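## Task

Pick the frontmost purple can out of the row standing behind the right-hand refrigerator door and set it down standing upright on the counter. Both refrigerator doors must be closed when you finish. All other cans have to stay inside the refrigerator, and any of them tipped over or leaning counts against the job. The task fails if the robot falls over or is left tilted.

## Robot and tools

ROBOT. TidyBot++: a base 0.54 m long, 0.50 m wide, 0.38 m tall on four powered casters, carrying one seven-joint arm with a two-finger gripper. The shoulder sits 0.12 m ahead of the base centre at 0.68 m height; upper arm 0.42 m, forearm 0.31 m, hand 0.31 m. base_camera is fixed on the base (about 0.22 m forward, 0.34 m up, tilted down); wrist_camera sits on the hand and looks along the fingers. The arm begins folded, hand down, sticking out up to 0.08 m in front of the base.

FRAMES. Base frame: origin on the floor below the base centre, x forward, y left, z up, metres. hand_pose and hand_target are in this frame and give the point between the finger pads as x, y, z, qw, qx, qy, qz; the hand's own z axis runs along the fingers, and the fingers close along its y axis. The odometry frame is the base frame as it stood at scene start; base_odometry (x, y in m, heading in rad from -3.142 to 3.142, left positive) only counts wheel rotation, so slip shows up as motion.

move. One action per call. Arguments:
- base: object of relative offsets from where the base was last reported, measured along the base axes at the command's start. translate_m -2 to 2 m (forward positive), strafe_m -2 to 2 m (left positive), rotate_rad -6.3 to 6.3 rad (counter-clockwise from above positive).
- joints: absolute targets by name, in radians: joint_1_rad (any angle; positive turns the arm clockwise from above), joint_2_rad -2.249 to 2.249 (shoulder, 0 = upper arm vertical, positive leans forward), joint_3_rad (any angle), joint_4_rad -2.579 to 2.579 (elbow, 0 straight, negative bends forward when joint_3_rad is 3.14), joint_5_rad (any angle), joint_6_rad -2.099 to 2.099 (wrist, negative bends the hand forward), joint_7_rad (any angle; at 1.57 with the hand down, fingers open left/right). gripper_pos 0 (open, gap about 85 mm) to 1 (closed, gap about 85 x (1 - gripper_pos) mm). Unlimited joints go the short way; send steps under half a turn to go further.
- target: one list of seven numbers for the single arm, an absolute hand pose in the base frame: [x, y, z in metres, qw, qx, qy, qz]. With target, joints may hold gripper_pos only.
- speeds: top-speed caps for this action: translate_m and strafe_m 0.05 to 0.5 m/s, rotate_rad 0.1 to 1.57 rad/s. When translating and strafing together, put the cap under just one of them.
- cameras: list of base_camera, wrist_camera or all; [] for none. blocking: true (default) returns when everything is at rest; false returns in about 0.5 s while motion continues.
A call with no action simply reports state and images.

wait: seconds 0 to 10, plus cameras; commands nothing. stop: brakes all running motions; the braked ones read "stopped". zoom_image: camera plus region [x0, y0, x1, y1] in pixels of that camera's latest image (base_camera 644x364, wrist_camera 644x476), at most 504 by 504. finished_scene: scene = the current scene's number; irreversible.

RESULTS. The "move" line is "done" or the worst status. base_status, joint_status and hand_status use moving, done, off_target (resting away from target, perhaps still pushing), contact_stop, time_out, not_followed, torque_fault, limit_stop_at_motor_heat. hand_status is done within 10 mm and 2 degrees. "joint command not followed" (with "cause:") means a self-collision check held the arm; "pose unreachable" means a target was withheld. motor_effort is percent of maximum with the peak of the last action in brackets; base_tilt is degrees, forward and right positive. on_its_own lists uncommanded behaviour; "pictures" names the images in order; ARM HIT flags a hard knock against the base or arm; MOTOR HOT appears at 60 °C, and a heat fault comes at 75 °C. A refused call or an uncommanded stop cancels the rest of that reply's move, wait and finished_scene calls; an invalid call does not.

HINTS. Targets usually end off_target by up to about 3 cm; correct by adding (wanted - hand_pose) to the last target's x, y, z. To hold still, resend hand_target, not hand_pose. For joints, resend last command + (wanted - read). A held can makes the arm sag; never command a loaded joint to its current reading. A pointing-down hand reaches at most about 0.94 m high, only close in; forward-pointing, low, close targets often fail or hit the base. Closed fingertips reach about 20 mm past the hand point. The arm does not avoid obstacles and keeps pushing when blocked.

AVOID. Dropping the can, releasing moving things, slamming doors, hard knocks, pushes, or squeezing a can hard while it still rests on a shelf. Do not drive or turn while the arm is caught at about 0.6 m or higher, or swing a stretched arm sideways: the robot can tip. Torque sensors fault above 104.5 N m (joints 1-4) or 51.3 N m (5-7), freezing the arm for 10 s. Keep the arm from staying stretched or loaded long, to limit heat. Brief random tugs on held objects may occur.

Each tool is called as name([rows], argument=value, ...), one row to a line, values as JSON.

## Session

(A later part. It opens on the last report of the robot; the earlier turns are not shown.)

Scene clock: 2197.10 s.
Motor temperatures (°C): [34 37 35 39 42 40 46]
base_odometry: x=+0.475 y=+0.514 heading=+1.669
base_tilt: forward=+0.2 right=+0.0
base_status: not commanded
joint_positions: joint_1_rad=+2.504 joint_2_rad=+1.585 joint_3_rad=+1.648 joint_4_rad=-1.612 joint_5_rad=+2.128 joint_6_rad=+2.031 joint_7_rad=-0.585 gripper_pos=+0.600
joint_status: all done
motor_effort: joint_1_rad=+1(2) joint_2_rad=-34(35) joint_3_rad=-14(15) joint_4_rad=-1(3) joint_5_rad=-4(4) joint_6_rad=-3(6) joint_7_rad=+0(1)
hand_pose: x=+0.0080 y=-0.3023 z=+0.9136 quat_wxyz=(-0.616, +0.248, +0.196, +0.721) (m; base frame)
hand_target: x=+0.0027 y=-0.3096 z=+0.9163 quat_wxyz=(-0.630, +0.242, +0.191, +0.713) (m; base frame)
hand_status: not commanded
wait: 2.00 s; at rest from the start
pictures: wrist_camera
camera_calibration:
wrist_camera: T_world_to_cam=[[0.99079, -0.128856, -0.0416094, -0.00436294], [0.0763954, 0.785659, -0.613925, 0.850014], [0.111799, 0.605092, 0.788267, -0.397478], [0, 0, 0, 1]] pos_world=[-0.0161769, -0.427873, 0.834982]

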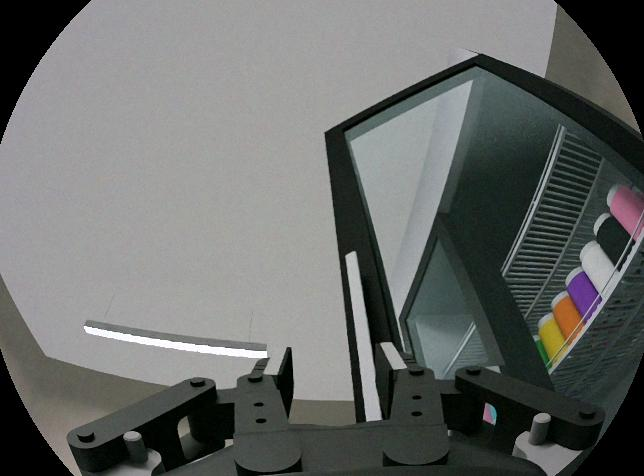

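move(joints={"joint_1_rad":2.454,"joint_2_rad":1.65,"joint_3_rad":1.66,"joint_4_rad":-1.494,"joint_5_rad":2.072,"joint_6_rad":2.07,"joint_7_rad":-0.685}, cameras=["wrist_camera"])

move(joints={"joint_1_rad":2.409,"joint_2_rad":1.726,"joint_3_rad":1.66,"joint_4_rad":-1.391,"joint_5_rad":2.047,"joint_6_rad":2.09,"joint_7_rad":-0.741})

Scene clock: 2223.43 s.
Motor temperatures (°C): [34 37 35 39 42 40 46]
move: done
base_odometry: x=+0.475 y=+0.514 heading=+1.669
base_tilt: forward=+0.2 right=+0.0
base_status: not commanded
joint_positions: joint_1_rad=+2.472 joint_2_rad=+1.655 joint_3_rad=+1.648 joint_4_rad=-1.518 joint_5_rad=+2.124 joint_6_rad=+2.031 joint_7_rad=-0.640 gripper_pos=+0.600
joint_status: all done
motor_effort: joint_1_rad=+0(3) joint_2_rad=-35(38) joint_3_rad=-14(15) joint_4_rad=-1(2) joint_5_rad=-3(4) joint_6_rad=-3(4) joint_7_rad=+0(1)
hand_pose: x=+0.0001 y=-0.3370 z=+0.8924 quat_wxyz=(-0.614, +0.227, +0.181, +0.734) (m; base frame)
hand_target: x=-0.0108 y=-0.3460 z=+0.8928 quat_wxyz=(-0.630, +0.210, +0.189, +0.723) (m; base frame)
hand_status: not commanded
pictures: wrist_camera
camera_calibration:
wrist_camera: T_world_to_cam=[[0.989093, -0.144315, -0.0294611, -0.0179394], [0.101783, 0.814259, -0.571509, 0.836673], [0.106467, 0.562277, 0.820066, -0.401661], [0, 0, 0, 1]] pos_world=[-0.0246516, -0.458012, 0.807027]

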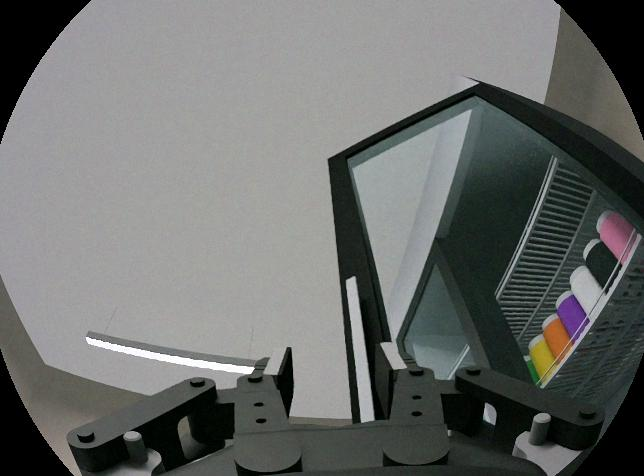

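Scene clock: 2224.40 s.
Motor temperatures (°C): [34 37 35 39 42 40 46]
move: done
base_odometry: x=+0.475 y=+0.514 heading=+1.669
base_tilt: forward=+0.2 right=+0.0
base_status: not commanded
joint_positions: joint_1_rad=+2.427 joint_2_rad=+1.732 joint_3_rad=+1.648 joint_4_rad=-1.415 joint_5_rad=+2.104 joint_6_rad=+2.031 joint_7_rad=-0.696 gripper_pos=+0.600
joint_status: all done
motor_effort: joint_1_rad=+2(2) joint_2_rad=-36(39) joint_3_rad=-14(15) joint_4_rad=-3(3) joint_5_rad=-2(4) joint_6_rad=-2(3) joint_7_rad=+0(1)
hand_pose: x=-0.0063 y=-0.3773 z=+0.8662 quat_wxyz=(-0.615, +0.194, +0.164, +0.747) (m; base frame)
hand_target: x=-0.0216 y=-0.3815 z=+0.8642 quat_wxyz=(-0.629, +0.177, +0.183, +0.734) (m; base frame)
hand_status: not commanded
pictures: base_camera, wrist_camera
camera_calibration:
wrist_camera: T_world_to_cam=[[0.988183, -0.153112, -0.00717482, -0.0408118], [0.128205, 0.851274, -0.508818, 0.815054], [0.0840139, 0.501885, 0.860844, -0.415128], [0, 0, 0, 1]] pos_world=[-0.0292877, -0.491736, 0.771782]

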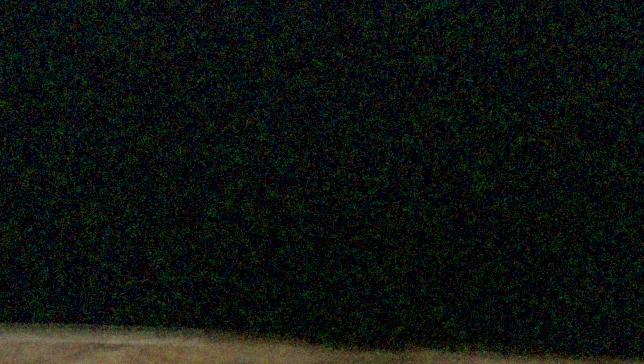

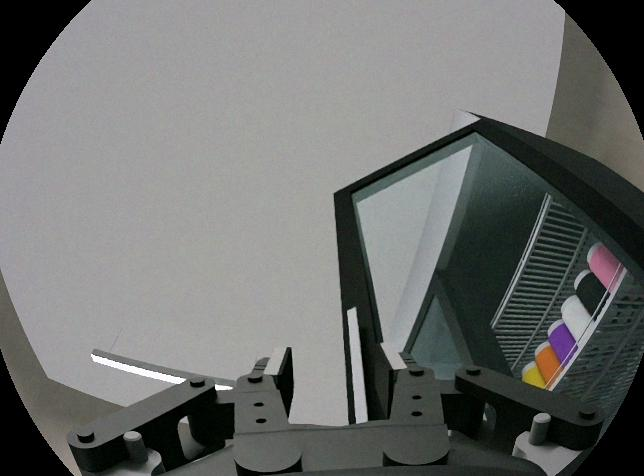

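move(joints={"joint_1_rad":2.36,"joint_2_rad":1.82,"joint_3_rad":1.66,"joint_4_rad":-1.28,"joint_5_rad":2.02,"joint_6_rad":2.09,"joint_7_rad":-0.8})

Scene clock: 2229.67 s.
Motor temperatures (°C): [34 37 35 39 42 40 46]
move: done
base_odometry: x=+0.475 y=+0.514 heading=+1.669
base_tilt: forward=+0.2 right=+0.0
base_status: not commanded
joint_positions: joint_1_rad=+2.378 joint_2_rad=+1.831 joint_3_rad=+1.648 joint_4_rad=-1.304 joint_5_rad=+2.077 joint_6_rad=+2.031 joint_7_rad=-0.755 gripper_pos=+0.600
joint_status: all done
motor_effort: joint_1_rad=+1(2) joint_2_rad=-38(41) joint_3_rad=-14(15) joint_4_rad=-4(4) joint_5_rad=-2(3) joint_6_rad=-2(3) joint_7_rad=+0(1)
hand_pose: x=-0.0131 y=-0.4211 z=+0.8273 quat_wxyz=(-0.616, +0.148, +0.142, +0.761) (m; base frame)
hand_target: x=-0.0272 y=-0.4230 z=+0.8256 quat_wxyz=(-0.629, +0.134, +0.163, +0.748) (m; base frame)
hand_status: not commanded
pictures: base_camera, wrist_camera
camera_calibration:
wrist_camera: T_world_to_cam=[[0.986273, -0.163363, 0.0240639, -0.0712663], [0.158322, 0.894139, -0.418867, 0.77744], [0.0469108, 0.416927, 0.907728, -0.434107], [0, 0, 0, 1]] pos_world=[-0.0324333, -0.52579, 0.721411]

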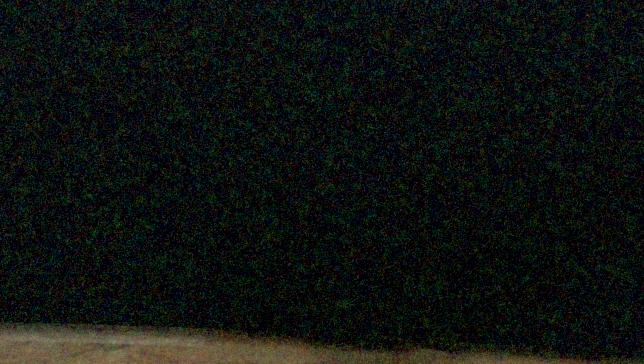

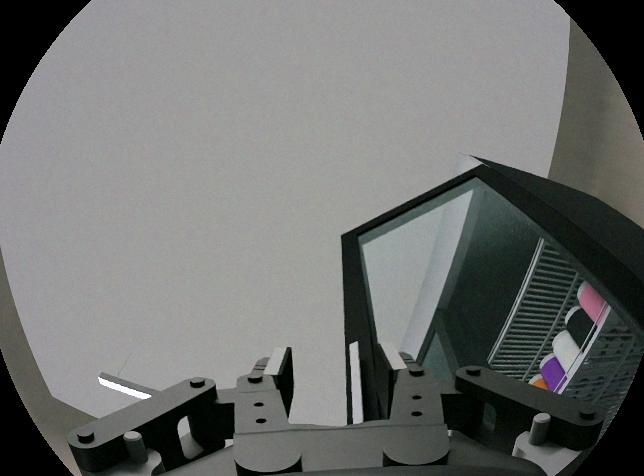

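move(joints={"joint_1_rad":2.5,"joint_2_rad":1.8,"joint_4_rad":-0.9})

move(joints={"joint_1_rad":3.1,"joint_2_rad":1.6,"joint_4_rad":-0.9})

Scene clock: 2240.03 s.
Motor temperatures (°C): [34 37 35 39 42 40 46]
move: done
base_odometry: x=+0.475 y=+0.514 heading=+1.669
base_tilt: forward=+0.2 right=+0.0
base_status: not commanded
joint_positions: joint_1_rad=+2.492 joint_2_rad=+1.830 joint_3_rad=+1.648 joint_4_rad=-0.922 joint_5_rad=+2.074 joint_6_rad=+2.031 joint_7_rad=-0.756 gripper_pos=+0.600
joint_status: all done
motor_effort: joint_1_rad=+1(5) joint_2_rad=-43(44) joint_3_rad=-13(14) joint_4_rad=-3(4) joint_5_rad=-2(2) joint_6_rad=-1(3) joint_7_rad=+0(1)
hand_pose: x=-0.1143 y=-0.4649 z=+0.8053 quat_wxyz=(-0.426, +0.191, +0.056, +0.882) (m; base frame)
hand_target: x=-0.1332 y=-0.4489 z=+0.8157 quat_wxyz=(-0.430, +0.197, +0.081, +0.877) (m; base frame)
hand_status: not commanded
pictures: base_camera, wrist_camera
camera_calibration:
wrist_camera: T_world_to_cam=[[0.796774, -0.599747, -0.0738575, -0.123699], [0.527028, 0.749499, -0.400616, 0.783573], [0.295624, 0.280275, 0.913265, -0.43066], [0, 0, 0, 1]] pos_world=[-0.187091, -0.540772, 0.698082]

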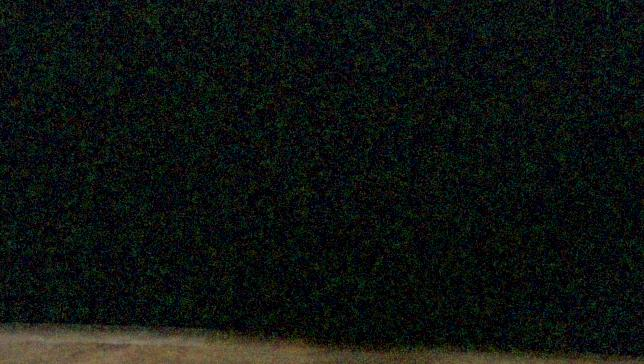

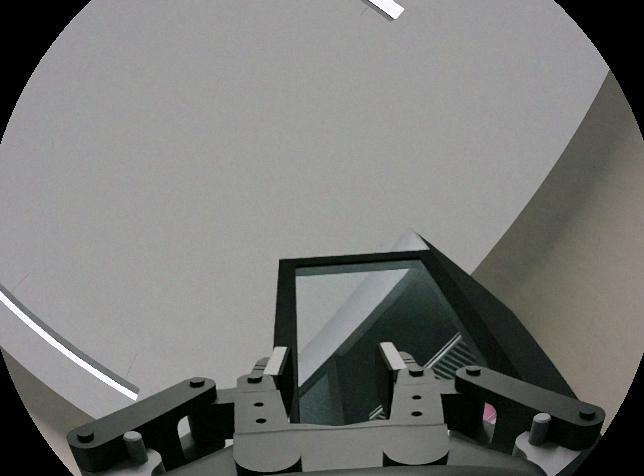

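Scene clock: 2241.87 s.
Motor temperatures (°C): [34 37 35 39 42 40 46]
move: done
base_odometry: x=+0.475 y=+0.514 heading=+1.669
base_tilt: forward=+0.2 right=+0.0
base_status: not commanded
joint_positions: joint_1_rad=+3.088 joint_2_rad=+1.633 joint_3_rad=+1.648 joint_4_rad=-0.918 joint_5_rad=+2.071 joint_6_rad=+2.031 joint_7_rad=-0.757 gripper_pos=+0.600
joint_status: all done
motor_effort: joint_1_rad=+0(6) joint_2_rad=-44(46) joint_3_rad=-13(13) joint_4_rad=+0(3) joint_5_rad=-3(3) joint_6_rad=-2(3) joint_7_rad=+1(1)
hand_pose: x=-0.3036 y=-0.2516 z=+0.8945 quat_wxyz=(-0.144, +0.293, -0.012, +0.945) (m; base frame)
hand_target: x=-0.3067 y=-0.2266 z=+0.9066 quat_wxyz=(-0.152, +0.308, +0.008, +0.939) (m; base frame)
hand_status: not commanded
pictures: base_camera, wrist_camera
camera_calibration:
wrist_camera: T_world_to_cam=[[0.29865, -0.94631, -0.123715, -0.0321961], [0.764491, 0.314811, -0.562536, 0.866782], [0.57128, 0.073422, 0.817464, -0.398627], [0, 0, 0, 1]] pos_world=[-0.425305, -0.274072, 0.809476]

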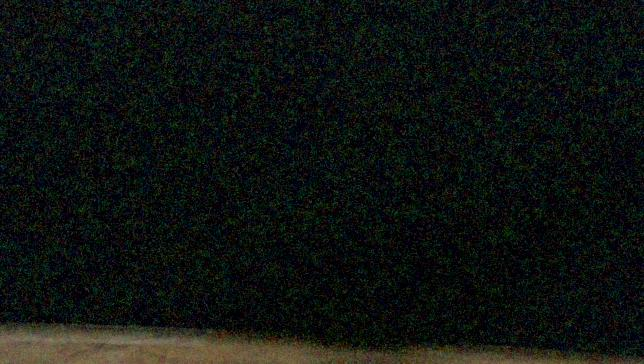

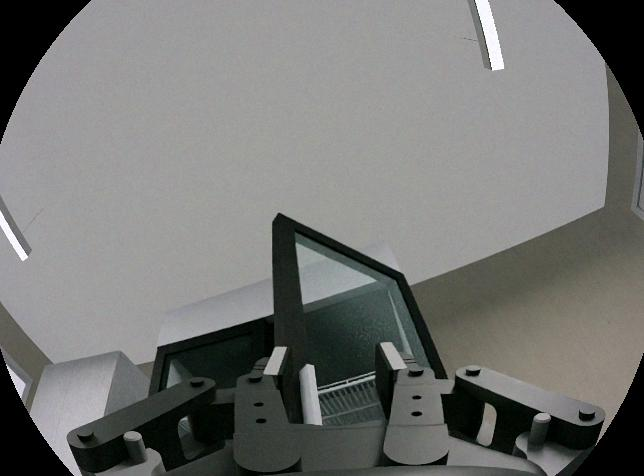

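move(joints={"joint_1_rad":3.13,"joint_2_rad":1.3,"joint_3_rad":0.7,"joint_4_rad":-1.1,"joint_5_rad":1.0,"joint_6_rad":1.0,"joint_7_rad":0.5}, cameras=["wrist_camera"])

move(joints={"joint_1_rad":3.13,"joint_2_rad":0.8,"joint_3_rad":0.02,"joint_4_rad":-1.8,"joint_5_rad":0.044,"joint_6_rad":0.5,"joint_7_rad":1.536}, cameras=["wrist_camera"])

Scene clock: 2259.73 s.
Motor temperatures (°C): [34 37 35 39 42 40 46]
move: done
base_odometry: x=+0.475 y=+0.514 heading=+1.669
base_tilt: forward=+0.2 right=+0.0
base_status: not commanded
joint_positions: joint_1_rad=+3.111 joint_2_rad=+1.330 joint_3_rad=+0.714 joint_4_rad=-1.072 joint_5_rad=+1.059 joint_6_rad=+1.070 joint_7_rad=+0.454 gripper_pos=+0.600
joint_status: all done
motor_effort: joint_1_rad=+1(3) joint_2_rad=-43(48) joint_3_rad=-6(14) joint_4_rad=-5(5) joint_5_rad=+4(5) joint_6_rad=-4(4) joint_7_rad=+1(1)
hand_pose: x=-0.5167 y=-0.0428 z=+1.2748 quat_wxyz=(+0.203, -0.277, +0.168, +0.924) (m; base frame)
hand_target: x=-0.5029 y=-0.0528 z=+1.3012 quat_wxyz=(+0.191, -0.270, +0.137, +0.934) (m; base frame)
hand_status: not commanded
pictures: wrist_camera
camera_calibration:
wrist_camera: T_world_to_cam=[[-0.440956, -0.868647, 0.225853, -0.548402], [0.790205, -0.256412, 0.556622, -0.259944], [-0.425597, 0.423916, 0.799476, -1.08027], [0, 0, 0, 1]] pos_world=[-0.496172, -0.0850772, 1.1322]

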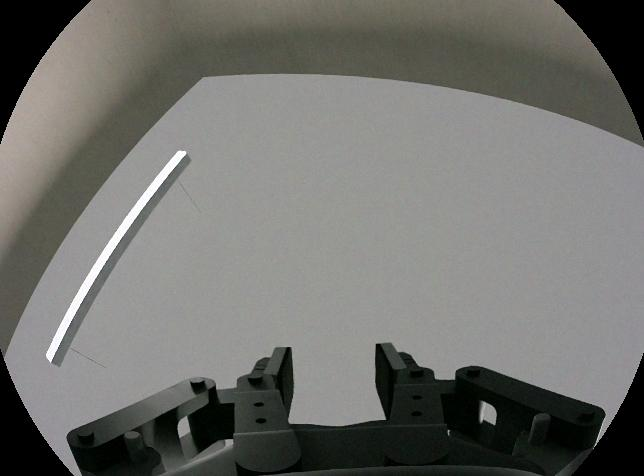

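Scene clock: 2262.07 s.
Motor temperatures (°C): [34 37 35 39 42 40 46]
move: done
base_odometry: x=+0.475 y=+0.514 heading=+1.669
base_tilt: forward=+0.2 right=+0.0
base_status: not commanded
joint_positions: joint_1_rad=+3.116 joint_2_rad=+0.807 joint_3_rad=+0.037 joint_4_rad=-1.786 joint_5_rad=+0.104 joint_6_rad=+0.560 joint_7_rad=+1.490 gripper_pos=+0.600
joint_status: all done
motor_effort: joint_1_rad=+1(3) joint_2_rad=-10(46) joint_3_rad=+0(10) joint_4_rad=+16(18) joint_5_rad=+0(6) joint_6_rad=+4(11) joint_7_rad=+1(3)
hand_pose: x=+0.2035 y=+0.0216 z=+1.4323 quat_wxyz=(-0.005, +0.209, +0.014, +0.978) (m; base frame)
hand_target: x=+0.2310 y=+0.0206 z=+1.4181 quat_wxyz=(-0.001, +0.248, +0.003, +0.969) (m; base frame)
hand_status: not commanded
pictures: wrist_camera
camera_calibration:
wrist_camera: T_world_to_cam=[[0.0538111, -0.998424, 0.0159595, -0.00769986], [0.902781, 0.0418139, -0.428063, 0.480785], [0.426721, 0.0374425, 0.903608, -1.24121], [0, 0, 0, 1]] pos_world=[0.0960226, 0.0186828, 1.3275]

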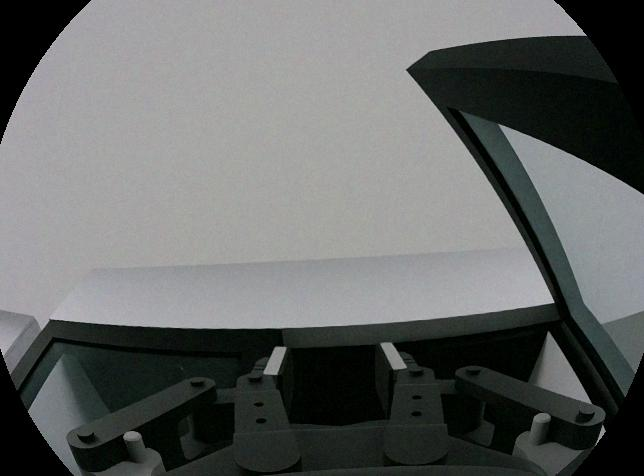

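move(joints={"joint_1_rad":3.13,"joint_2_rad":0.525,"joint_3_rad":0.02,"joint_4_rad":-1.228,"joint_5_rad":0.044,"joint_6_rad":-0.93,"joint_7_rad":1.536,"gripper_pos":0})

Scene clock: 2271.00 s.
Motor temperatures (°C): [34 37 35 39 42 40 46]
move: done
base_odometry: x=+0.475 y=+0.514 heading=+1.669
base_tilt: forward=+0.2 right=+0.0
base_status: not commanded
joint_positions: joint_1_rad=+3.116 joint_2_rad=+0.541 joint_3_rad=+0.037 joint_4_rad=-1.258 joint_5_rad=+0.101 joint_6_rad=-0.862 joint_7_rad=+1.493 gripper_pos=+0.000
joint_status: all done
motor_effort: joint_1_rad=+1(3) joint_2_rad=-3(13) joint_3_rad=+0(2) joint_4_rad=+16(18) joint_5_rad=+1(2) joint_6_rad=+9(10) joint_7_rad=+0(1)
hand_pose: x=+0.4194 y=-0.0126 z=+1.2767 quat_wxyz=(+0.019, +0.709, -0.041, +0.704) (m; base frame)
hand_target: x=+0.4218 y=+0.0063 z=+1.2665 quat_wxyz=(+0.008, +0.728, -0.021, +0.685) (m; base frame)
hand_status: not commanded
pictures: base_camera, wrist_camera
camera_calibration:
wrist_camera: T_world_to_cam=[[-0.0774339, -0.994528, -0.0701225, 0.11398], [-0.0225749, 0.0720646, -0.997144, 1.33573], [0.996742, -0.0756298, -0.0280316, -0.242511], [0, 0, 0, 1]] pos_world=[0.280701, -0.00124376, 1.33311]

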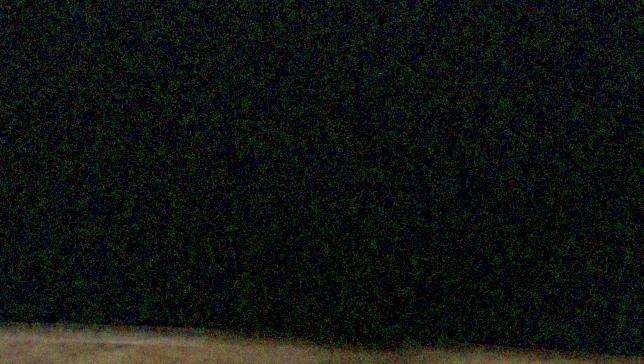

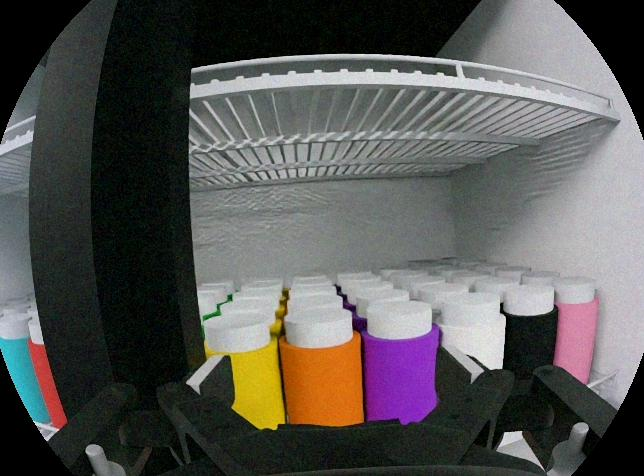

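zoom_image(camera="wrist_camera", region=[160, 280, 520, 476])

Scaled by 1.400.

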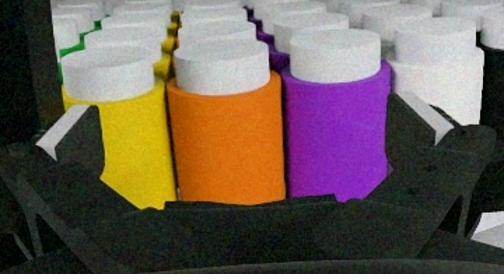

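move(joints={"joint_1_rad":3.05,"joint_2_rad":0.525,"joint_3_rad":0.02,"joint_4_rad":-1.228,"joint_5_rad":0.044,"joint_6_rad":-0.93,"joint_7_rad":1.536,"gripper_pos":0.35}, cameras=[])

move(base={"strafe_m":-0.07}, speeds={"strafe_m":0.05}, cameras=["wrist_camera"])

Scene clock: 2298.80 s.
Motor temperatures (°C): [34 37 35 39 42 40 46]
move: done
base_odometry: x=+0.475 y=+0.514 heading=+1.669
base_tilt: forward=+0.2 right=+0.0
base_status: not commanded
joint_positions: joint_1_rad=+3.065 joint_2_rad=+0.541 joint_3_rad=+0.036 joint_4_rad=-1.258 joint_5_rad=+0.100 joint_6_rad=-0.866 joint_7_rad=+1.493 gripper_pos=+0.350
joint_status: all done
motor_effort: joint_1_rad=+1(2) joint_2_rad=-2(4) joint_3_rad=+0(2) joint_4_rad=+16(17) joint_5_rad=+1(1) joint_6_rad=+9(10) joint_7_rad=+0(1)
hand_pose: x=+0.4194 y=+0.0041 z=+1.2760 quat_wxyz=(+0.000, +0.711, -0.022, +0.703) (m; base frame)
hand_target: x=+0.4203 y=+0.0305 z=+1.2665 quat_wxyz=(-0.019, +0.729, +0.008, +0.685) (m; base frame)
hand_status: not commanded
pictures: none
No camera images: "cameras" was empty.

Scene clock: 2300.70 s.
Motor temperatures (°C): [34 37 35 39 42 40 46]
move: done
base_odometry: x=+0.544 y=+0.521 heading=+1.669
base_tilt: forward=+0.2 right=+0.0
base_status: done
joint_positions: joint_1_rad=+3.065 joint_2_rad=+0.540 joint_3_rad=+0.032 joint_4_rad=-1.257 joint_5_rad=+0.098 joint_6_rad=-0.866 joint_7_rad=+1.493 gripper_pos=+0.350
joint_status: not commanded
motor_effort: joint_1_rad=+1(2) joint_2_rad=-2(4) joint_3_rad=+1(2) joint_4_rad=+16(18) joint_5_rad=+1(1) joint_6_rad=+9(9) joint_7_rad=+1(1)
hand_pose: x=+0.4195 y=+0.0066 z=+1.2760 quat_wxyz=(-0.001, +0.711, -0.020, +0.703) (m; base frame)
hand_target: x=+0.4203 y=+0.0305 z=+1.2665 quat_wxyz=(-0.019, +0.729, +0.008, +0.685) (m; base frame)
hand_status: not commanded
pictures: wrist_camera
camera_calibration:
wrist_camera: T_world_to_cam=[[-0.0197803, -0.997424, -0.0689554, 0.1074], [-0.0297577, 0.0695256, -0.997136, 1.33665], [0.999361, -0.0176717, -0.0310563, -0.238837], [0, 0, 0, 1]] pos_world=[0.280585, 0.00997112, 1.33281]

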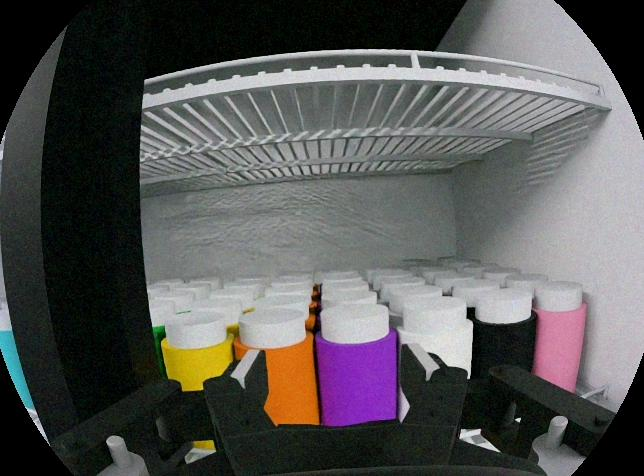

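move(base={"strafe_m":-0.02}, speeds={"strafe_m":0.05}, joints={"joint_1_rad":3.05,"joint_2_rad":0.445,"joint_3_rad":0.02,"joint_4_rad":-1.25,"joint_5_rad":0.044,"joint_6_rad":-0.80,"joint_7_rad":1.606,"gripper_pos":0.3}, cameras=["wrist_camera"])

Scene clock: 2315.30 s.
Motor temperatures (°C): [34 37 35 39 42 40 46]
move: done
base_odometry: x=+0.564 y=+0.523 heading=+1.670
base_tilt: forward=+0.2 right=+0.0
base_status: done
joint_positions: joint_1_rad=+3.065 joint_2_rad=+0.448 joint_3_rad=+0.030 joint_4_rad=-1.257 joint_5_rad=+0.097 joint_6_rad=-0.837 joint_7_rad=+1.562 gripper_pos=+0.300
joint_status: all done
motor_effort: joint_1_rad=+1(2) joint_2_rad=+1(6) joint_3_rad=+1(2) joint_4_rad=+18(19) joint_5_rad=+1(2) joint_6_rad=+9(10) joint_7_rad=+1(1)
hand_pose: x=+0.4737 y=+0.0127 z=+1.2551 quat_wxyz=(+0.024, +0.733, +0.010, +0.680) (m; base frame)
hand_target: x=+0.4736 y=+0.0361 z=+1.2690 quat_wxyz=(+0.006, +0.718, +0.036, +0.695) (m; base frame)
hand_status: not commanded
pictures: wrist_camera
camera_calibration:
wrist_camera: T_world_to_cam=[[-0.0144467, -0.999854, 0.00914492, 0.0125716], [-0.0936421, -0.00775278, -0.995576, 1.34625], [0.995501, -0.0152391, -0.0935164, -0.2134], [0, 0, 0, 1]] pos_world=[0.338687, 0.0197549, 1.32022]

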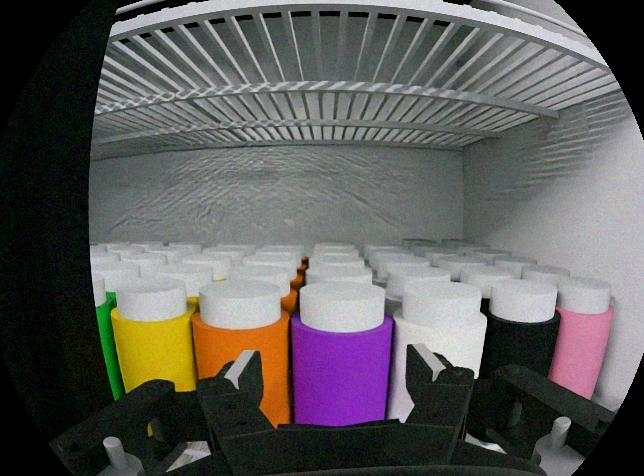

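move(base={"strafe_m":-0.006}, speeds={"strafe_m":0.05}, joints={"joint_1_rad":3.05,"joint_2_rad":0.347,"joint_3_rad":0.02,"joint_4_rad":-1.245,"joint_5_rad":0.044,"joint_6_rad":-0.63,"joint_7_rad":1.606,"gripper_pos":0.3}, cameras=["wrist_camera"])

Scene clock: 2324.40 s.
Motor temperatures (°C): [34 37 35 39 42 40 46]
move: done
base_odometry: x=+0.570 y=+0.523 heading=+1.670
base_tilt: forward=+0.2 right=+0.0
base_status: done
joint_positions: joint_1_rad=+3.065 joint_2_rad=+0.347 joint_3_rad=+0.028 joint_4_rad=-1.257 joint_5_rad=+0.097 joint_6_rad=-0.697 joint_7_rad=+1.563 gripper_pos=+0.300
joint_status: all done
motor_effort: joint_1_rad=+0(2) joint_2_rad=+6(9) joint_3_rad=+0(3) joint_4_rad=+18(20) joint_5_rad=+1(2) joint_6_rad=+9(10) joint_7_rad=+0(1)
hand_pose: x=+0.5338 y=+0.0210 z=+1.2596 quat_wxyz=(+0.024, +0.719, +0.017, +0.694) (m; base frame)
hand_target: x=+0.5305 y=+0.0427 z=+1.2868 quat_wxyz=(+0.006, +0.691, +0.038, +0.722) (m; base frame)
hand_status: not commanded
pictures: wrist_camera
camera_calibration:
wrist_camera: T_world_to_cam=[[-0.00413613, -0.999811, 0.0189962, 0.00376229], [-0.0547003, -0.0187417, -0.998327, 1.3394], [0.998494, -0.00516831, -0.0546125, -0.323422], [0, 0, 0, 1]] pos_world=[0.396216, 0.0271926, 1.31942]

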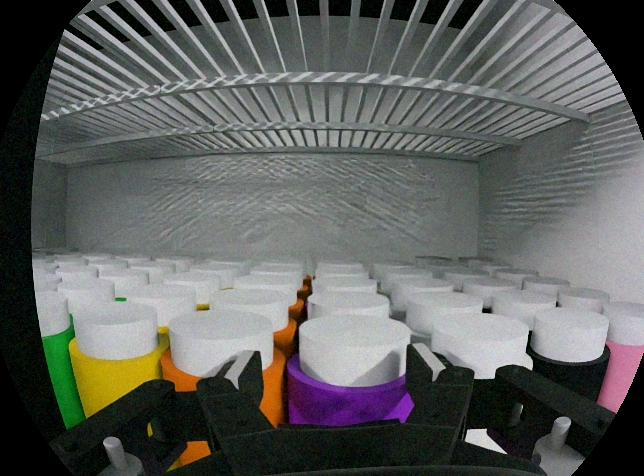

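move(base={"strafe_m":-0.012}, speeds={"strafe_m":0.05}, joints={"joint_2_rad":0.325,"joint_4_rad":-1.25,"joint_6_rad":-0.58,"gripper_pos":0.34}, cameras=["wrist_camera"])

Scene clock: 2336.37 s.
Motor temperatures (°C): [34 37 35 39 42 40 46]
move: done
base_odometry: x=+0.582 y=+0.525 heading=+1.670
base_tilt: forward=+0.2 right=+0.0
base_status: done
joint_positions: joint_1_rad=+3.065 joint_2_rad=+0.335 joint_3_rad=+0.027 joint_4_rad=-1.257 joint_5_rad=+0.096 joint_6_rad=-0.642 joint_7_rad=+1.563 gripper_pos=+0.340
joint_status: all done
motor_effort: joint_1_rad=+0(2) joint_2_rad=+7(9) joint_3_rad=+1(3) joint_4_rad=+19(20) joint_5_rad=+1(1) joint_6_rad=+9(10) joint_7_rad=+0(1)
hand_pose: x=+0.5412 y=+0.0236 z=+1.2717 quat_wxyz=(+0.023, +0.704, +0.019, +0.710) (m; base frame)
hand_target: x=+0.5440 y=+0.0444 z=+1.2903 quat_wxyz=(+0.006, +0.682, +0.038, +0.730) (m; base frame)
hand_status: not commanded
pictures: wrist_camera
camera_calibration:
wrist_camera: T_world_to_cam=[[0.000427148, -0.999791, 0.0204236, 0.00189519], [-0.0115621, -0.0204272, -0.999724, 1.33037], [0.999933, 0.00019089, -0.0115684, -0.385757], [0, 0, 0, 1]] pos_world=[0.401112, 0.0291441, 1.3255]

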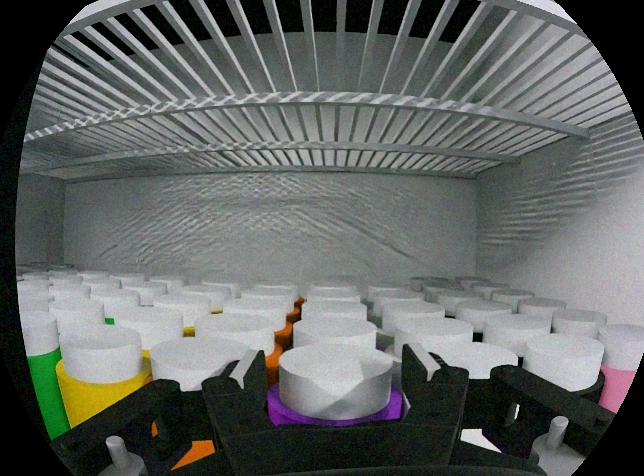

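move(joints={"joint_2_rad":0.302,"joint_4_rad":-1.28,"joint_6_rad":-0.53}, cameras=["wrist_camera"])

Scene clock: 2343.67 s.
Motor temperatures (°C): [34 37 35 39 42 40 46]
move: done
base_odometry: x=+0.582 y=+0.525 heading=+1.670
base_tilt: forward=+0.2 right=+0.0
base_status: not commanded
joint_positions: joint_1_rad=+3.065 joint_2_rad=+0.315 joint_3_rad=+0.027 joint_4_rad=-1.267 joint_5_rad=+0.096 joint_6_rad=-0.592 joint_7_rad=+1.563 gripper_pos=+0.340
joint_status: all done
motor_effort: joint_1_rad=+0(1) joint_2_rad=+7(8) joint_3_rad=+0(1) joint_4_rad=+18(19) joint_5_rad=+0(1) joint_6_rad=+9(10) joint_7_rad=+0(1)
hand_pose: x=+0.5544 y=+0.0257 z=+1.2730 quat_wxyz=(+0.023, +0.697, +0.021, +0.717) (m; base frame)
hand_target: x=+0.5628 y=+0.0466 z=+1.2788 quat_wxyz=(+0.006, +0.683, +0.040, +0.729) (m; base frame)
hand_status: not commanded
pictures: wrist_camera
camera_calibration:
wrist_camera: T_world_to_cam=[[0.00346756, -0.999734, 0.0228023, -0.000764779], [0.00827131, -0.022773, -0.999706, 1.32093], [0.99996, 0.00365515, 0.00819014, -0.424209], [0, 0, 0, 1]] pos_world=[0.413269, 0.0308675, 1.32404]

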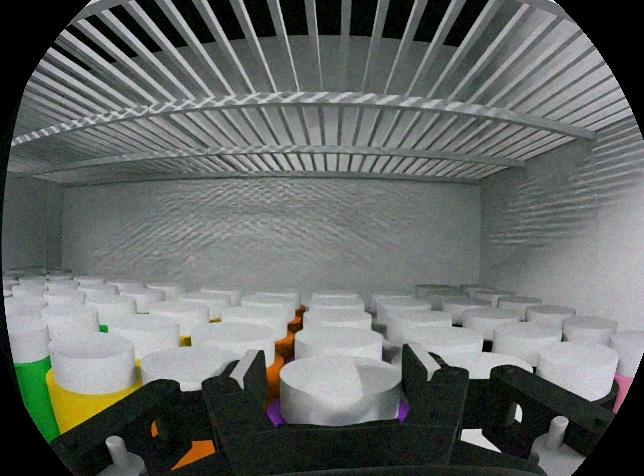

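move(base={"strafe_m":-0.002}, joints={"joint_2_rad":0.265,"joint_4_rad":-1.265,"joint_6_rad":-0.54}, cameras=["wrist_camera"])

Scene clock: 2349.33 s.
Motor temperatures (°C): [34 36 35 39 42 40 46]
move: done
base_odometry: x=+0.584 y=+0.525 heading=+1.670
base_tilt: forward=+0.2 right=+0.0
base_status: done
joint_positions: joint_1_rad=+3.065 joint_2_rad=+0.291 joint_3_rad=+0.026 joint_4_rad=-1.266 joint_5_rad=+0.095 joint_6_rad=-0.587 joint_7_rad=+1.563 gripper_pos=+0.340
joint_status: all done
motor_effort: joint_1_rad=+0(2) joint_2_rad=+7(8) joint_3_rad=-1(3) joint_4_rad=+17(19) joint_5_rad=+0(1) joint_6_rad=+8(10) joint_7_rad=+0(1)
hand_pose: x=+0.5684 y=+0.0271 z=+1.2642 quat_wxyz=(+0.023, +0.703, +0.022, +0.710) (m; base frame)
hand_target: x=+0.5819 y=+0.0483 z=+1.2674 quat_wxyz=(+0.006, +0.695, +0.041, +0.718) (m; base frame)
hand_status: not commanded
pictures: wrist_camera
camera_calibration:
wrist_camera: T_world_to_cam=[[0.00475739, -0.999694, 0.0242599, -0.00179374], [-0.0102675, -0.0243077, -0.999652, 1.32253], [0.999936, 0.00450665, -0.01038, -0.414718], [0, 0, 0, 1]] pos_world=[0.428279, 0.0322235, 1.31781]

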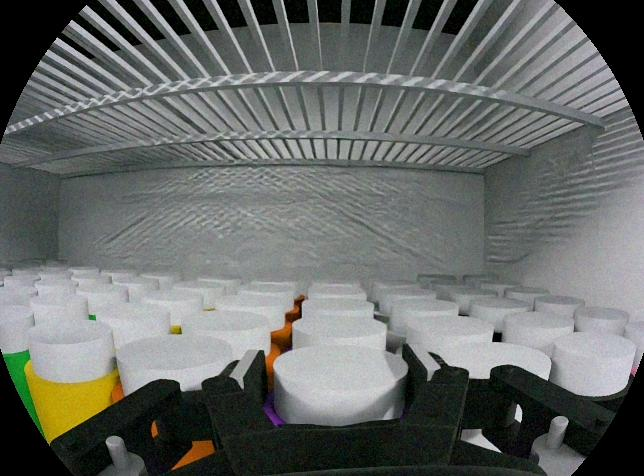

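move(base={"strafe_m":-0.004}, joints={"joint_2_rad":0.225,"joint_4_rad":-1.28,"joint_6_rad":-0.53}, cameras=["wrist_camera"])

Scene clock: 2353.33 s.
Motor temperatures (°C): [34 36 35 39 42 40 46]
move: off_target
base_odometry: x=+0.588 y=+0.525 heading=+1.670
base_tilt: forward=+0.2 right=+0.0
base_status: done
joint_positions: joint_1_rad=+3.063 joint_2_rad=+0.275 joint_3_rad=+0.024 joint_4_rad=-1.266 joint_5_rad=+0.093 joint_6_rad=-0.565 joint_7_rad=+1.563 gripper_pos=+0.340
joint_status: joint_2_rad off_target (ended at +0.275, target +0.225); the others done
motor_effort: joint_1_rad=+1(2) joint_2_rad=+3(7) joint_3_rad=+1(3) joint_4_rad=+15(18) joint_5_rad=+1(2) joint_6_rad=+7(8) joint_7_rad=+0(1)
hand_pose: x=+0.5772 y=+0.0307 z=+1.2641 quat_wxyz=(+0.021, +0.701, +0.024, +0.713) (m; base frame)
hand_target: x=+0.6072 y=+0.0507 z=+1.2427 quat_wxyz=(+0.007, +0.711, +0.042, +0.702) (m; base frame)
hand_status: not commanded
pictures: wrist_camera
camera_calibration:
wrist_camera: T_world_to_cam=[[0.0112145, -0.999639, 0.0243957, -0.00208853], [-0.00335743, -0.0244348, -0.999696, 1.31864], [0.999931, 0.0111292, -0.00363024, -0.432287], [0, 0, 0, 1]] pos_world=[0.436708, 0.0349438, 1.31672]

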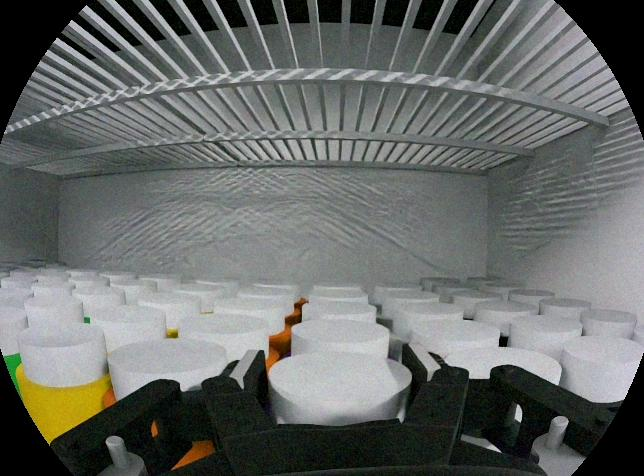

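move(joints={"gripper_pos":0.5}, cameras=["wrist_camera"])

Scene clock: 2357.33 s.
Motor temperatures (°C): [34 36 35 39 42 40 46]
move: off_target
base_odometry: x=+0.588 y=+0.525 heading=+1.670
base_tilt: forward=+0.2 right=+0.0
base_status: not commanded
joint_positions: joint_1_rad=+3.063 joint_2_rad=+0.275 joint_3_rad=+0.024 joint_4_rad=-1.266 joint_5_rad=+0.093 joint_6_rad=-0.565 joint_7_rad=+1.563 gripper_pos=+0.425
joint_status: gripper_pos off_target (ended at +0.425, target +0.500)
motor_effort: joint_1_rad=+1(2) joint_2_rad=+2(4) joint_3_rad=+1(2) joint_4_rad=+15(17) joint_5_rad=+1(1) joint_6_rad=+6(8) joint_7_rad=+1(1)
hand_pose: x=+0.5774 y=+0.0308 z=+1.2640 quat_wxyz=(+0.021, +0.701, +0.024, +0.713) (m; base frame)
hand_target: x=+0.6072 y=+0.0507 z=+1.2427 quat_wxyz=(+0.007, +0.711, +0.042, +0.702) (m; base frame)
hand_status: not commanded
pictures: wrist_camera
camera_calibration:
wrist_camera: T_world_to_cam=[[0.0113257, -0.999637, 0.024434, -0.0021512], [-0.00335068, -0.0244733, -0.999695, 1.3186], [0.99993, 0.0112403, -0.00362664, -0.432441], [0, 0, 0, 1]] pos_world=[0.436853, 0.034981, 1.31669]

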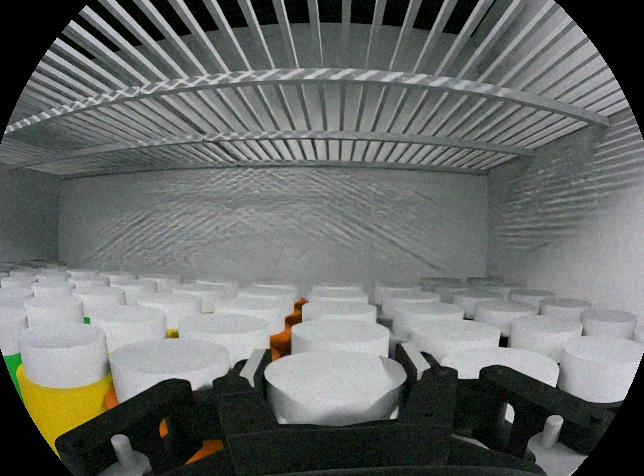

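move(joints={"gripper_pos":0.65}, cameras=[])

move(joints={"joint_2_rad":0.235,"joint_4_rad":-1.15,"joint_6_rad":-0.69,"joint_1_rad":3.05,"joint_3_rad":0.02,"joint_5_rad":0.044,"joint_7_rad":1.606}, cameras=["wrist_camera"])

Scene clock: 2366.23 s.
Motor temperatures (°C): [34 36 35 39 42 40 46]
move: off_target
base_odometry: x=+0.588 y=+0.525 heading=+1.670
base_tilt: forward=+0.2 right=+0.0
base_status: not commanded
joint_positions: joint_1_rad=+3.063 joint_2_rad=+0.275 joint_3_rad=+0.024 joint_4_rad=-1.266 joint_5_rad=+0.093 joint_6_rad=-0.565 joint_7_rad=+1.563 gripper_pos=+0.425
joint_status: gripper_pos off_target (ended at +0.425, target +0.650)
motor_effort: joint_1_rad=+1(2) joint_2_rad=+3(3) joint_3_rad=+1(2) joint_4_rad=+15(16) joint_5_rad=+1(2) joint_6_rad=+7(7) joint_7_rad=+0(1)
hand_pose: x=+0.5774 y=+0.0308 z=+1.2640 quat_wxyz=(+0.021, +0.701, +0.024, +0.713) (m; base frame)
hand_target: x=+0.6072 y=+0.0507 z=+1.2427 quat_wxyz=(+0.007, +0.711, +0.042, +0.702) (m; base frame)
hand_status: not commanded
pictures: none
No camera images: "cameras" was empty.

Scene clock: 2367.23 s.
Motor temperatures (°C): [34 36 35 39 42 40 46]
move: off_target
base_odometry: x=+0.588 y=+0.525 heading=+1.670
base_tilt: forward=+0.2 right=+0.0
base_status: not commanded
joint_positions: joint_1_rad=+3.063 joint_2_rad=+0.252 joint_3_rad=+0.024 joint_4_rad=-1.196 joint_5_rad=+0.092 joint_6_rad=-0.657 joint_7_rad=+1.564 gripper_pos=+0.425
joint_status: joint_4_rad off_target (ended at -1.196, target -1.150); the others done
motor_effort: joint_1_rad=+0(3) joint_2_rad=+9(10) joint_3_rad=+0(2) joint_4_rad=+22(22) joint_5_rad=+1(2) joint_6_rad=+12(13) joint_7_rad=+0(1)
hand_pose: x=+0.5780 y=+0.0291 z=+1.2650 quat_wxyz=(+0.022, +0.717, +0.022, +0.697) (m; base frame)
hand_target: x=+0.5788 y=+0.0466 z=+1.2722 quat_wxyz=(+0.007, +0.718, +0.039, +0.695) (m; base frame)
hand_status: not commanded
pictures: wrist_camera
camera_calibration:
wrist_camera: T_world_to_cam=[[0.00615503, -0.999729, 0.0224458, 0.00163761], [-0.0477953, -0.0227147, -0.998599, 1.3438], [0.998838, 0.0050736, -0.0479222, -0.376247], [0, 0, 0, 1]] pos_world=[0.440027, 0.03407, 1.32384]

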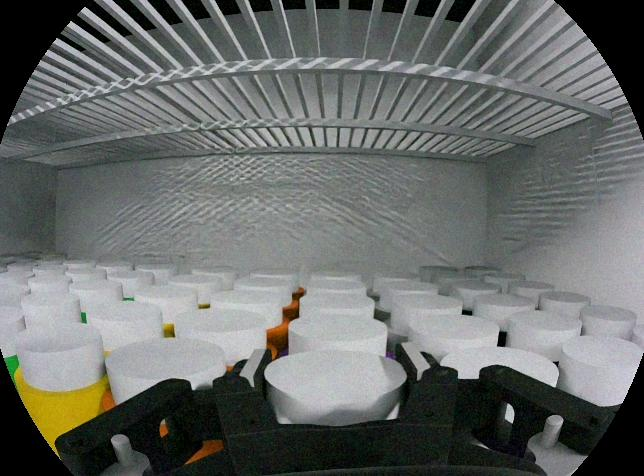

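move(joints={"joint_2_rad":0.215,"joint_4_rad":-1.07,"joint_6_rad":-0.67}, cameras=[])

move(joints={"joint_2_rad":0.195,"joint_4_rad":-0.99,"joint_6_rad":-0.73}, cameras=["wrist_camera"])

Scene clock: 2371.23 s.
Motor temperatures (°C): [34 36 35 39 42 40 46]
move: off_target
base_odometry: x=+0.588 y=+0.525 heading=+1.670
base_tilt: forward=+0.2 right=+0.0
base_status: not commanded
joint_positions: joint_1_rad=+3.063 joint_2_rad=+0.225 joint_3_rad=+0.024 joint_4_rad=-1.120 joint_5_rad=+0.092 joint_6_rad=-0.657 joint_7_rad=+1.565 gripper_pos=+0.426
joint_status: joint_4_rad off_target (ended at -1.120, target -1.070); the others done
motor_effort: joint_1_rad=-2(2) joint_2_rad=+11(12) joint_3_rad=+0(1) joint_4_rad=+22(24) joint_5_rad=+0(1) joint_6_rad=+14(15) joint_7_rad=+0(1)
hand_pose: x=+0.5798 y=+0.0293 z=+1.2948 quat_wxyz=(+0.022, +0.700, +0.021, +0.714) (m; base frame)
hand_target: x=+0.5749 y=+0.0466 z=+1.3135 quat_wxyz=(+0.007, +0.690, +0.038, +0.723) (m; base frame)
hand_status: not commanded
pictures: none
No camera images: "cameras" was empty.

Scene clock: 2372.10 s.
Motor temperatures (°C): [34 36 35 39 42 40 46]
move: off_target
base_odometry: x=+0.588 y=+0.525 heading=+1.670
base_tilt: forward=+0.2 right=+0.0
base_status: not commanded
joint_positions: joint_1_rad=+3.063 joint_2_rad=+0.202 joint_3_rad=+0.024 joint_4_rad=-1.042 joint_5_rad=+0.092 joint_6_rad=-0.700 joint_7_rad=+1.565 gripper_pos=+0.426
joint_status: joint_4_rad off_target (ended at -1.042, target -0.990); the others done
motor_effort: joint_1_rad=-1(1) joint_2_rad=+11(13) joint_3_rad=+1(1) joint_4_rad=+22(24) joint_5_rad=+1(1) joint_6_rad=+14(16) joint_7_rad=+1(1)
hand_pose: x=+0.5780 y=+0.0284 z=+1.3142 quat_wxyz=(+0.022, +0.695, +0.018, +0.718) (m; base frame)
hand_target: x=+0.5704 y=+0.0458 z=+1.3291 quat_wxyz=(+0.007, +0.690, +0.036, +0.723) (m; base frame)
hand_status: not commanded
pictures: wrist_camera
camera_calibration:
wrist_camera: T_world_to_cam=[[0.00120216, -0.999829, 0.0184409, 0.00802154], [0.0131547, -0.0184235, -0.999744, 1.35909], [0.999913, 0.00144444, 0.0131303, -0.454553], [0, 0, 0, 1]] pos_world=[0.436626, 0.0337159, 1.36456]

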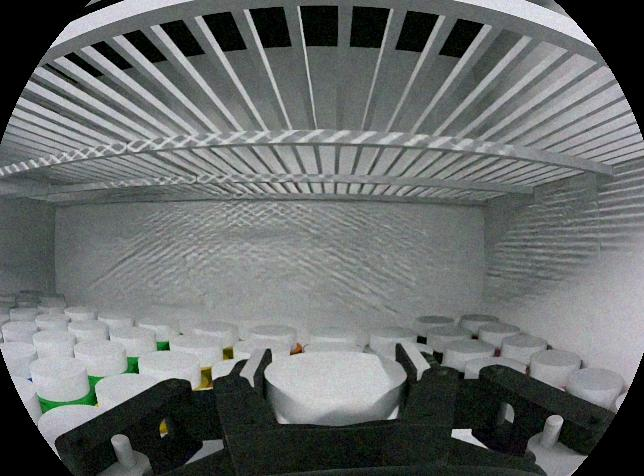

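move(joints={"joint_2_rad":0.36,"joint_4_rad":-0.98,"joint_6_rad":-0.97}, cameras=[])

move(joints={"joint_2_rad":0.53,"joint_4_rad":-0.94,"joint_6_rad":-1.2}, cameras=["wrist_camera"])

move(joints={"joint_2_rad":0.7,"joint_4_rad":-0.86,"joint_6_rad":-1.45}, cameras=["wrist_camera"])

Scene clock: 2390.53 s.
Motor temperatures (°C): [34 36 35 39 42 40 46]
move: done
base_odometry: x=+0.588 y=+0.525 heading=+1.670
base_tilt: forward=+0.2 right=+0.0
base_status: not commanded
joint_positions: joint_1_rad=+3.063 joint_2_rad=+0.348 joint_3_rad=+0.024 joint_4_rad=-1.018 joint_5_rad=+0.091 joint_6_rad=-0.928 joint_7_rad=+1.565 gripper_pos=+0.426
joint_status: all done
motor_effort: joint_1_rad=+1(2) joint_2_rad=+6(19) joint_3_rad=+1(2) joint_4_rad=+19(23) joint_5_rad=+1(2) joint_6_rad=+13(14) joint_7_rad=+0(1)
hand_pose: x=+0.4804 y=+0.0171 z=+1.3158 quat_wxyz=(+0.021, +0.716, +0.009, +0.698) (m; base frame)
hand_target: x=+0.4627 y=+0.0341 z=+1.3256 quat_wxyz=(+0.006, +0.713, +0.032, +0.700) (m; base frame)
hand_status: not commanded
pictures: none
No camera images: "cameras" was empty.

Scene clock: 2392.03 s.
Motor temperatures (°C): [34 36 35 39 42 40 46]
move: done
base_odometry: x=+0.588 y=+0.525 heading=+1.670
base_tilt: forward=+0.2 right=+0.0
base_status: not commanded
joint_positions: joint_1_rad=+3.063 joint_2_rad=+0.529 joint_3_rad=+0.024 joint_4_rad=-0.975 joint_5_rad=+0.091 joint_6_rad=-1.158 joint_7_rad=+1.565 gripper_pos=+0.426
joint_status: all done
motor_effort: joint_1_rad=+1(2) joint_2_rad=-3(9) joint_3_rad=+0(2) joint_4_rad=+16(21) joint_5_rad=+1(1) joint_6_rad=+13(14) joint_7_rad=+0(1)
hand_pose: x=+0.3522 y=+0.0046 z=+1.3189 quat_wxyz=(+0.016, +0.718, -0.001, +0.696) (m; base frame)
hand_target: x=+0.3412 y=+0.0222 z=+1.3210 quat_wxyz=(+0.003, +0.720, +0.028, +0.693) (m; base frame)
hand_status: not commanded
pictures: wrist_camera
camera_calibration:
wrist_camera: T_world_to_cam=[[-0.0191067, -0.999645, -0.0185708, 0.0403371], [-0.0511127, 0.0195265, -0.998502, 1.3871], [0.99851, -0.0181289, -0.0514677, -0.143031], [0, 0, 0, 1]] pos_world=[0.214487, 0.0106447, 1.37841]

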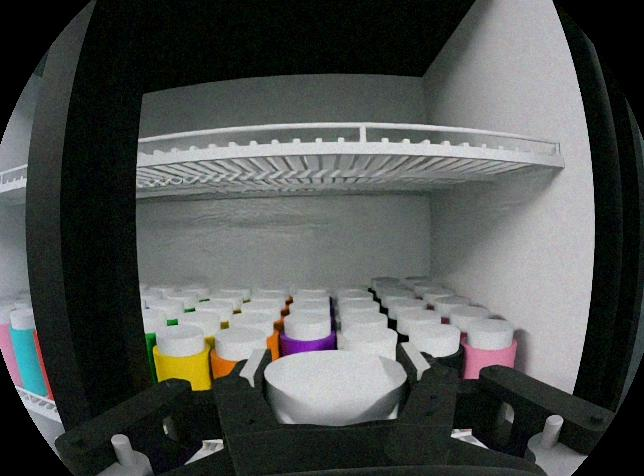

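Scene clock: 2393.50 s.
Motor temperatures (°C): [34 36 35 39 42 40 46]
move: done
base_odometry: x=+0.588 y=+0.525 heading=+1.670
base_tilt: forward=+0.2 right=+0.0
base_status: not commanded
joint_positions: joint_1_rad=+3.063 joint_2_rad=+0.709 joint_3_rad=+0.024 joint_4_rad=-0.890 joint_5_rad=+0.090 joint_6_rad=-1.407 joint_7_rad=+1.565 gripper_pos=+0.426
joint_status: all done
motor_effort: joint_1_rad=+1(2) joint_2_rad=-14(20) joint_3_rad=+1(1) joint_4_rad=+11(17) joint_5_rad=+0(2) joint_6_rad=+13(13) joint_7_rad=+0(1)
hand_pose: x=+0.2123 y=-0.0072 z=+1.3048 quat_wxyz=(+0.008, +0.713, -0.012, +0.701) (m; base frame)
hand_target: x=+0.2082 y=+0.0101 z=+1.3017 quat_wxyz=(-0.001, +0.721, +0.023, +0.693) (m; base frame)
hand_status: not commanded
pictures: wrist_camera
camera_calibration:
wrist_camera: T_world_to_cam=[[-0.0230783, -0.998732, -0.0447393, 0.0605955], [-0.0368591, 0.0455708, -0.998281, 1.36297], [0.999054, -0.0213895, -0.037864, -0.0222171], [0, 0, 0, 1]] pos_world=[0.0738324, -0.00206844, 1.3625]

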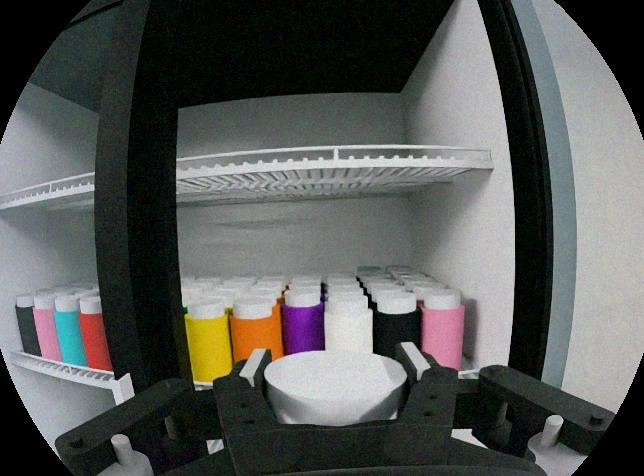

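move(base={"strafe_m":0.12}, speeds={"strafe_m":0.08}, cameras=["wrist_camera"])

Scene clock: 2404.30 s.
Motor temperatures (°C): [34 36 35 39 42 40 46]
move: done
base_odometry: x=+0.468 y=+0.514 heading=+1.670
base_tilt: forward=+0.2 right=+0.0
base_status: done
joint_positions: joint_1_rad=+3.062 joint_2_rad=+0.709 joint_3_rad=+0.024 joint_4_rad=-0.890 joint_5_rad=+0.089 joint_6_rad=-1.410 joint_7_rad=+1.565 gripper_pos=+0.426
joint_status: not commanded
motor_effort: joint_1_rad=+0(3) joint_2_rad=-14(16) joint_3_rad=+1(2) joint_4_rad=+11(12) joint_5_rad=+0(2) joint_6_rad=+13(13) joint_7_rad=-1(1)
hand_pose: x=+0.2123 y=-0.0064 z=+1.3039 quat_wxyz=(+0.007, +0.715, -0.011, +0.699) (m; base frame)
hand_target: x=+0.2082 y=+0.0101 z=+1.3017 quat_wxyz=(-0.001, +0.721, +0.023, +0.693) (m; base frame)
hand_status: not commanded
pictures: wrist_camera
camera_calibration:
wrist_camera: T_world_to_cam=[[-0.02059, -0.99879, -0.0446597, 0.0607062], [-0.0399202, 0.0454548, -0.998168, 1.36252], [0.998991, -0.0187694, -0.0408078, -0.0183551], [0, 0, 0, 1]] pos_world=[0.0739787, -0.00164506, 1.36199]

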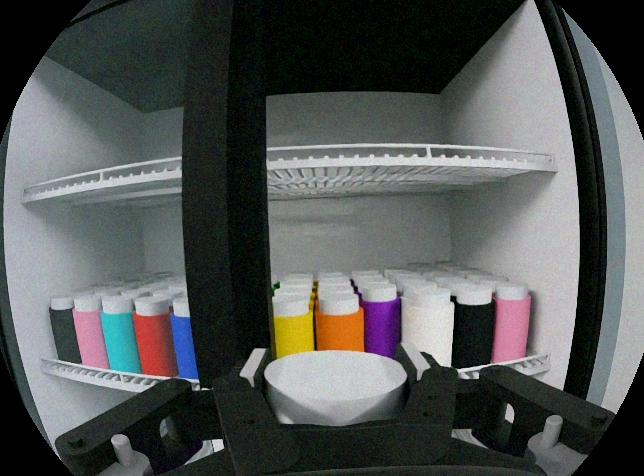

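move(base={"strafe_m":0.12}, speeds={"strafe_m":0.08}, cameras=["wrist_camera"])

Scene clock: 2411.77 s.
Motor temperatures (°C): [34 36 35 39 42 40 46]
move: done
base_odometry: x=+0.349 y=+0.502 heading=+1.670
base_tilt: forward=+0.2 right=+0.0
base_status: done
joint_positions: joint_1_rad=+3.061 joint_2_rad=+0.709 joint_3_rad=+0.023 joint_4_rad=-0.890 joint_5_rad=+0.086 joint_6_rad=-1.411 joint_7_rad=+1.565 gripper_pos=+0.427
joint_status: not commanded
motor_effort: joint_1_rad=+1(2) joint_2_rad=-15(16) joint_3_rad=+1(3) joint_4_rad=+11(12) joint_5_rad=+0(3) joint_6_rad=+13(13) joint_7_rad=+0(1)
hand_pose: x=+0.2123 y=-0.0051 z=+1.3036 quat_wxyz=(+0.006, +0.715, -0.010, +0.699) (m; base frame)
hand_target: x=+0.2082 y=+0.0101 z=+1.3017 quat_wxyz=(-0.001, +0.721, +0.023, +0.693) (m; base frame)
hand_status: not commanded
pictures: wrist_camera
camera_calibration:
wrist_camera: T_world_to_cam=[[-0.0163548, -0.998867, -0.0446904, 0.0611976], [-0.0407906, 0.0453257, -0.998139, 1.36239], [0.999034, -0.0145014, -0.0414857, -0.0174473], [0, 0, 0, 1]] pos_world=[0.0740042, -0.000876171, 1.36187]

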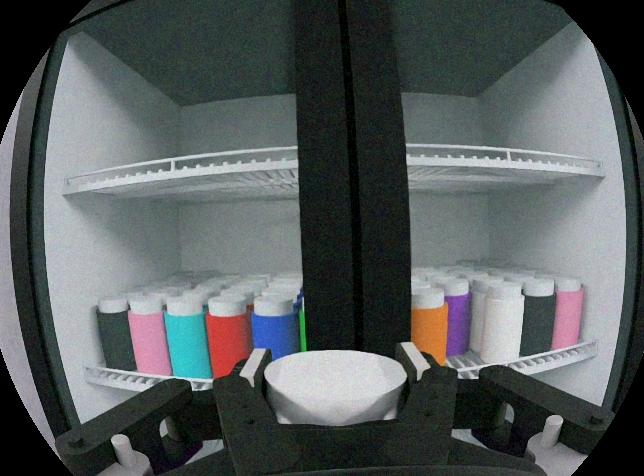

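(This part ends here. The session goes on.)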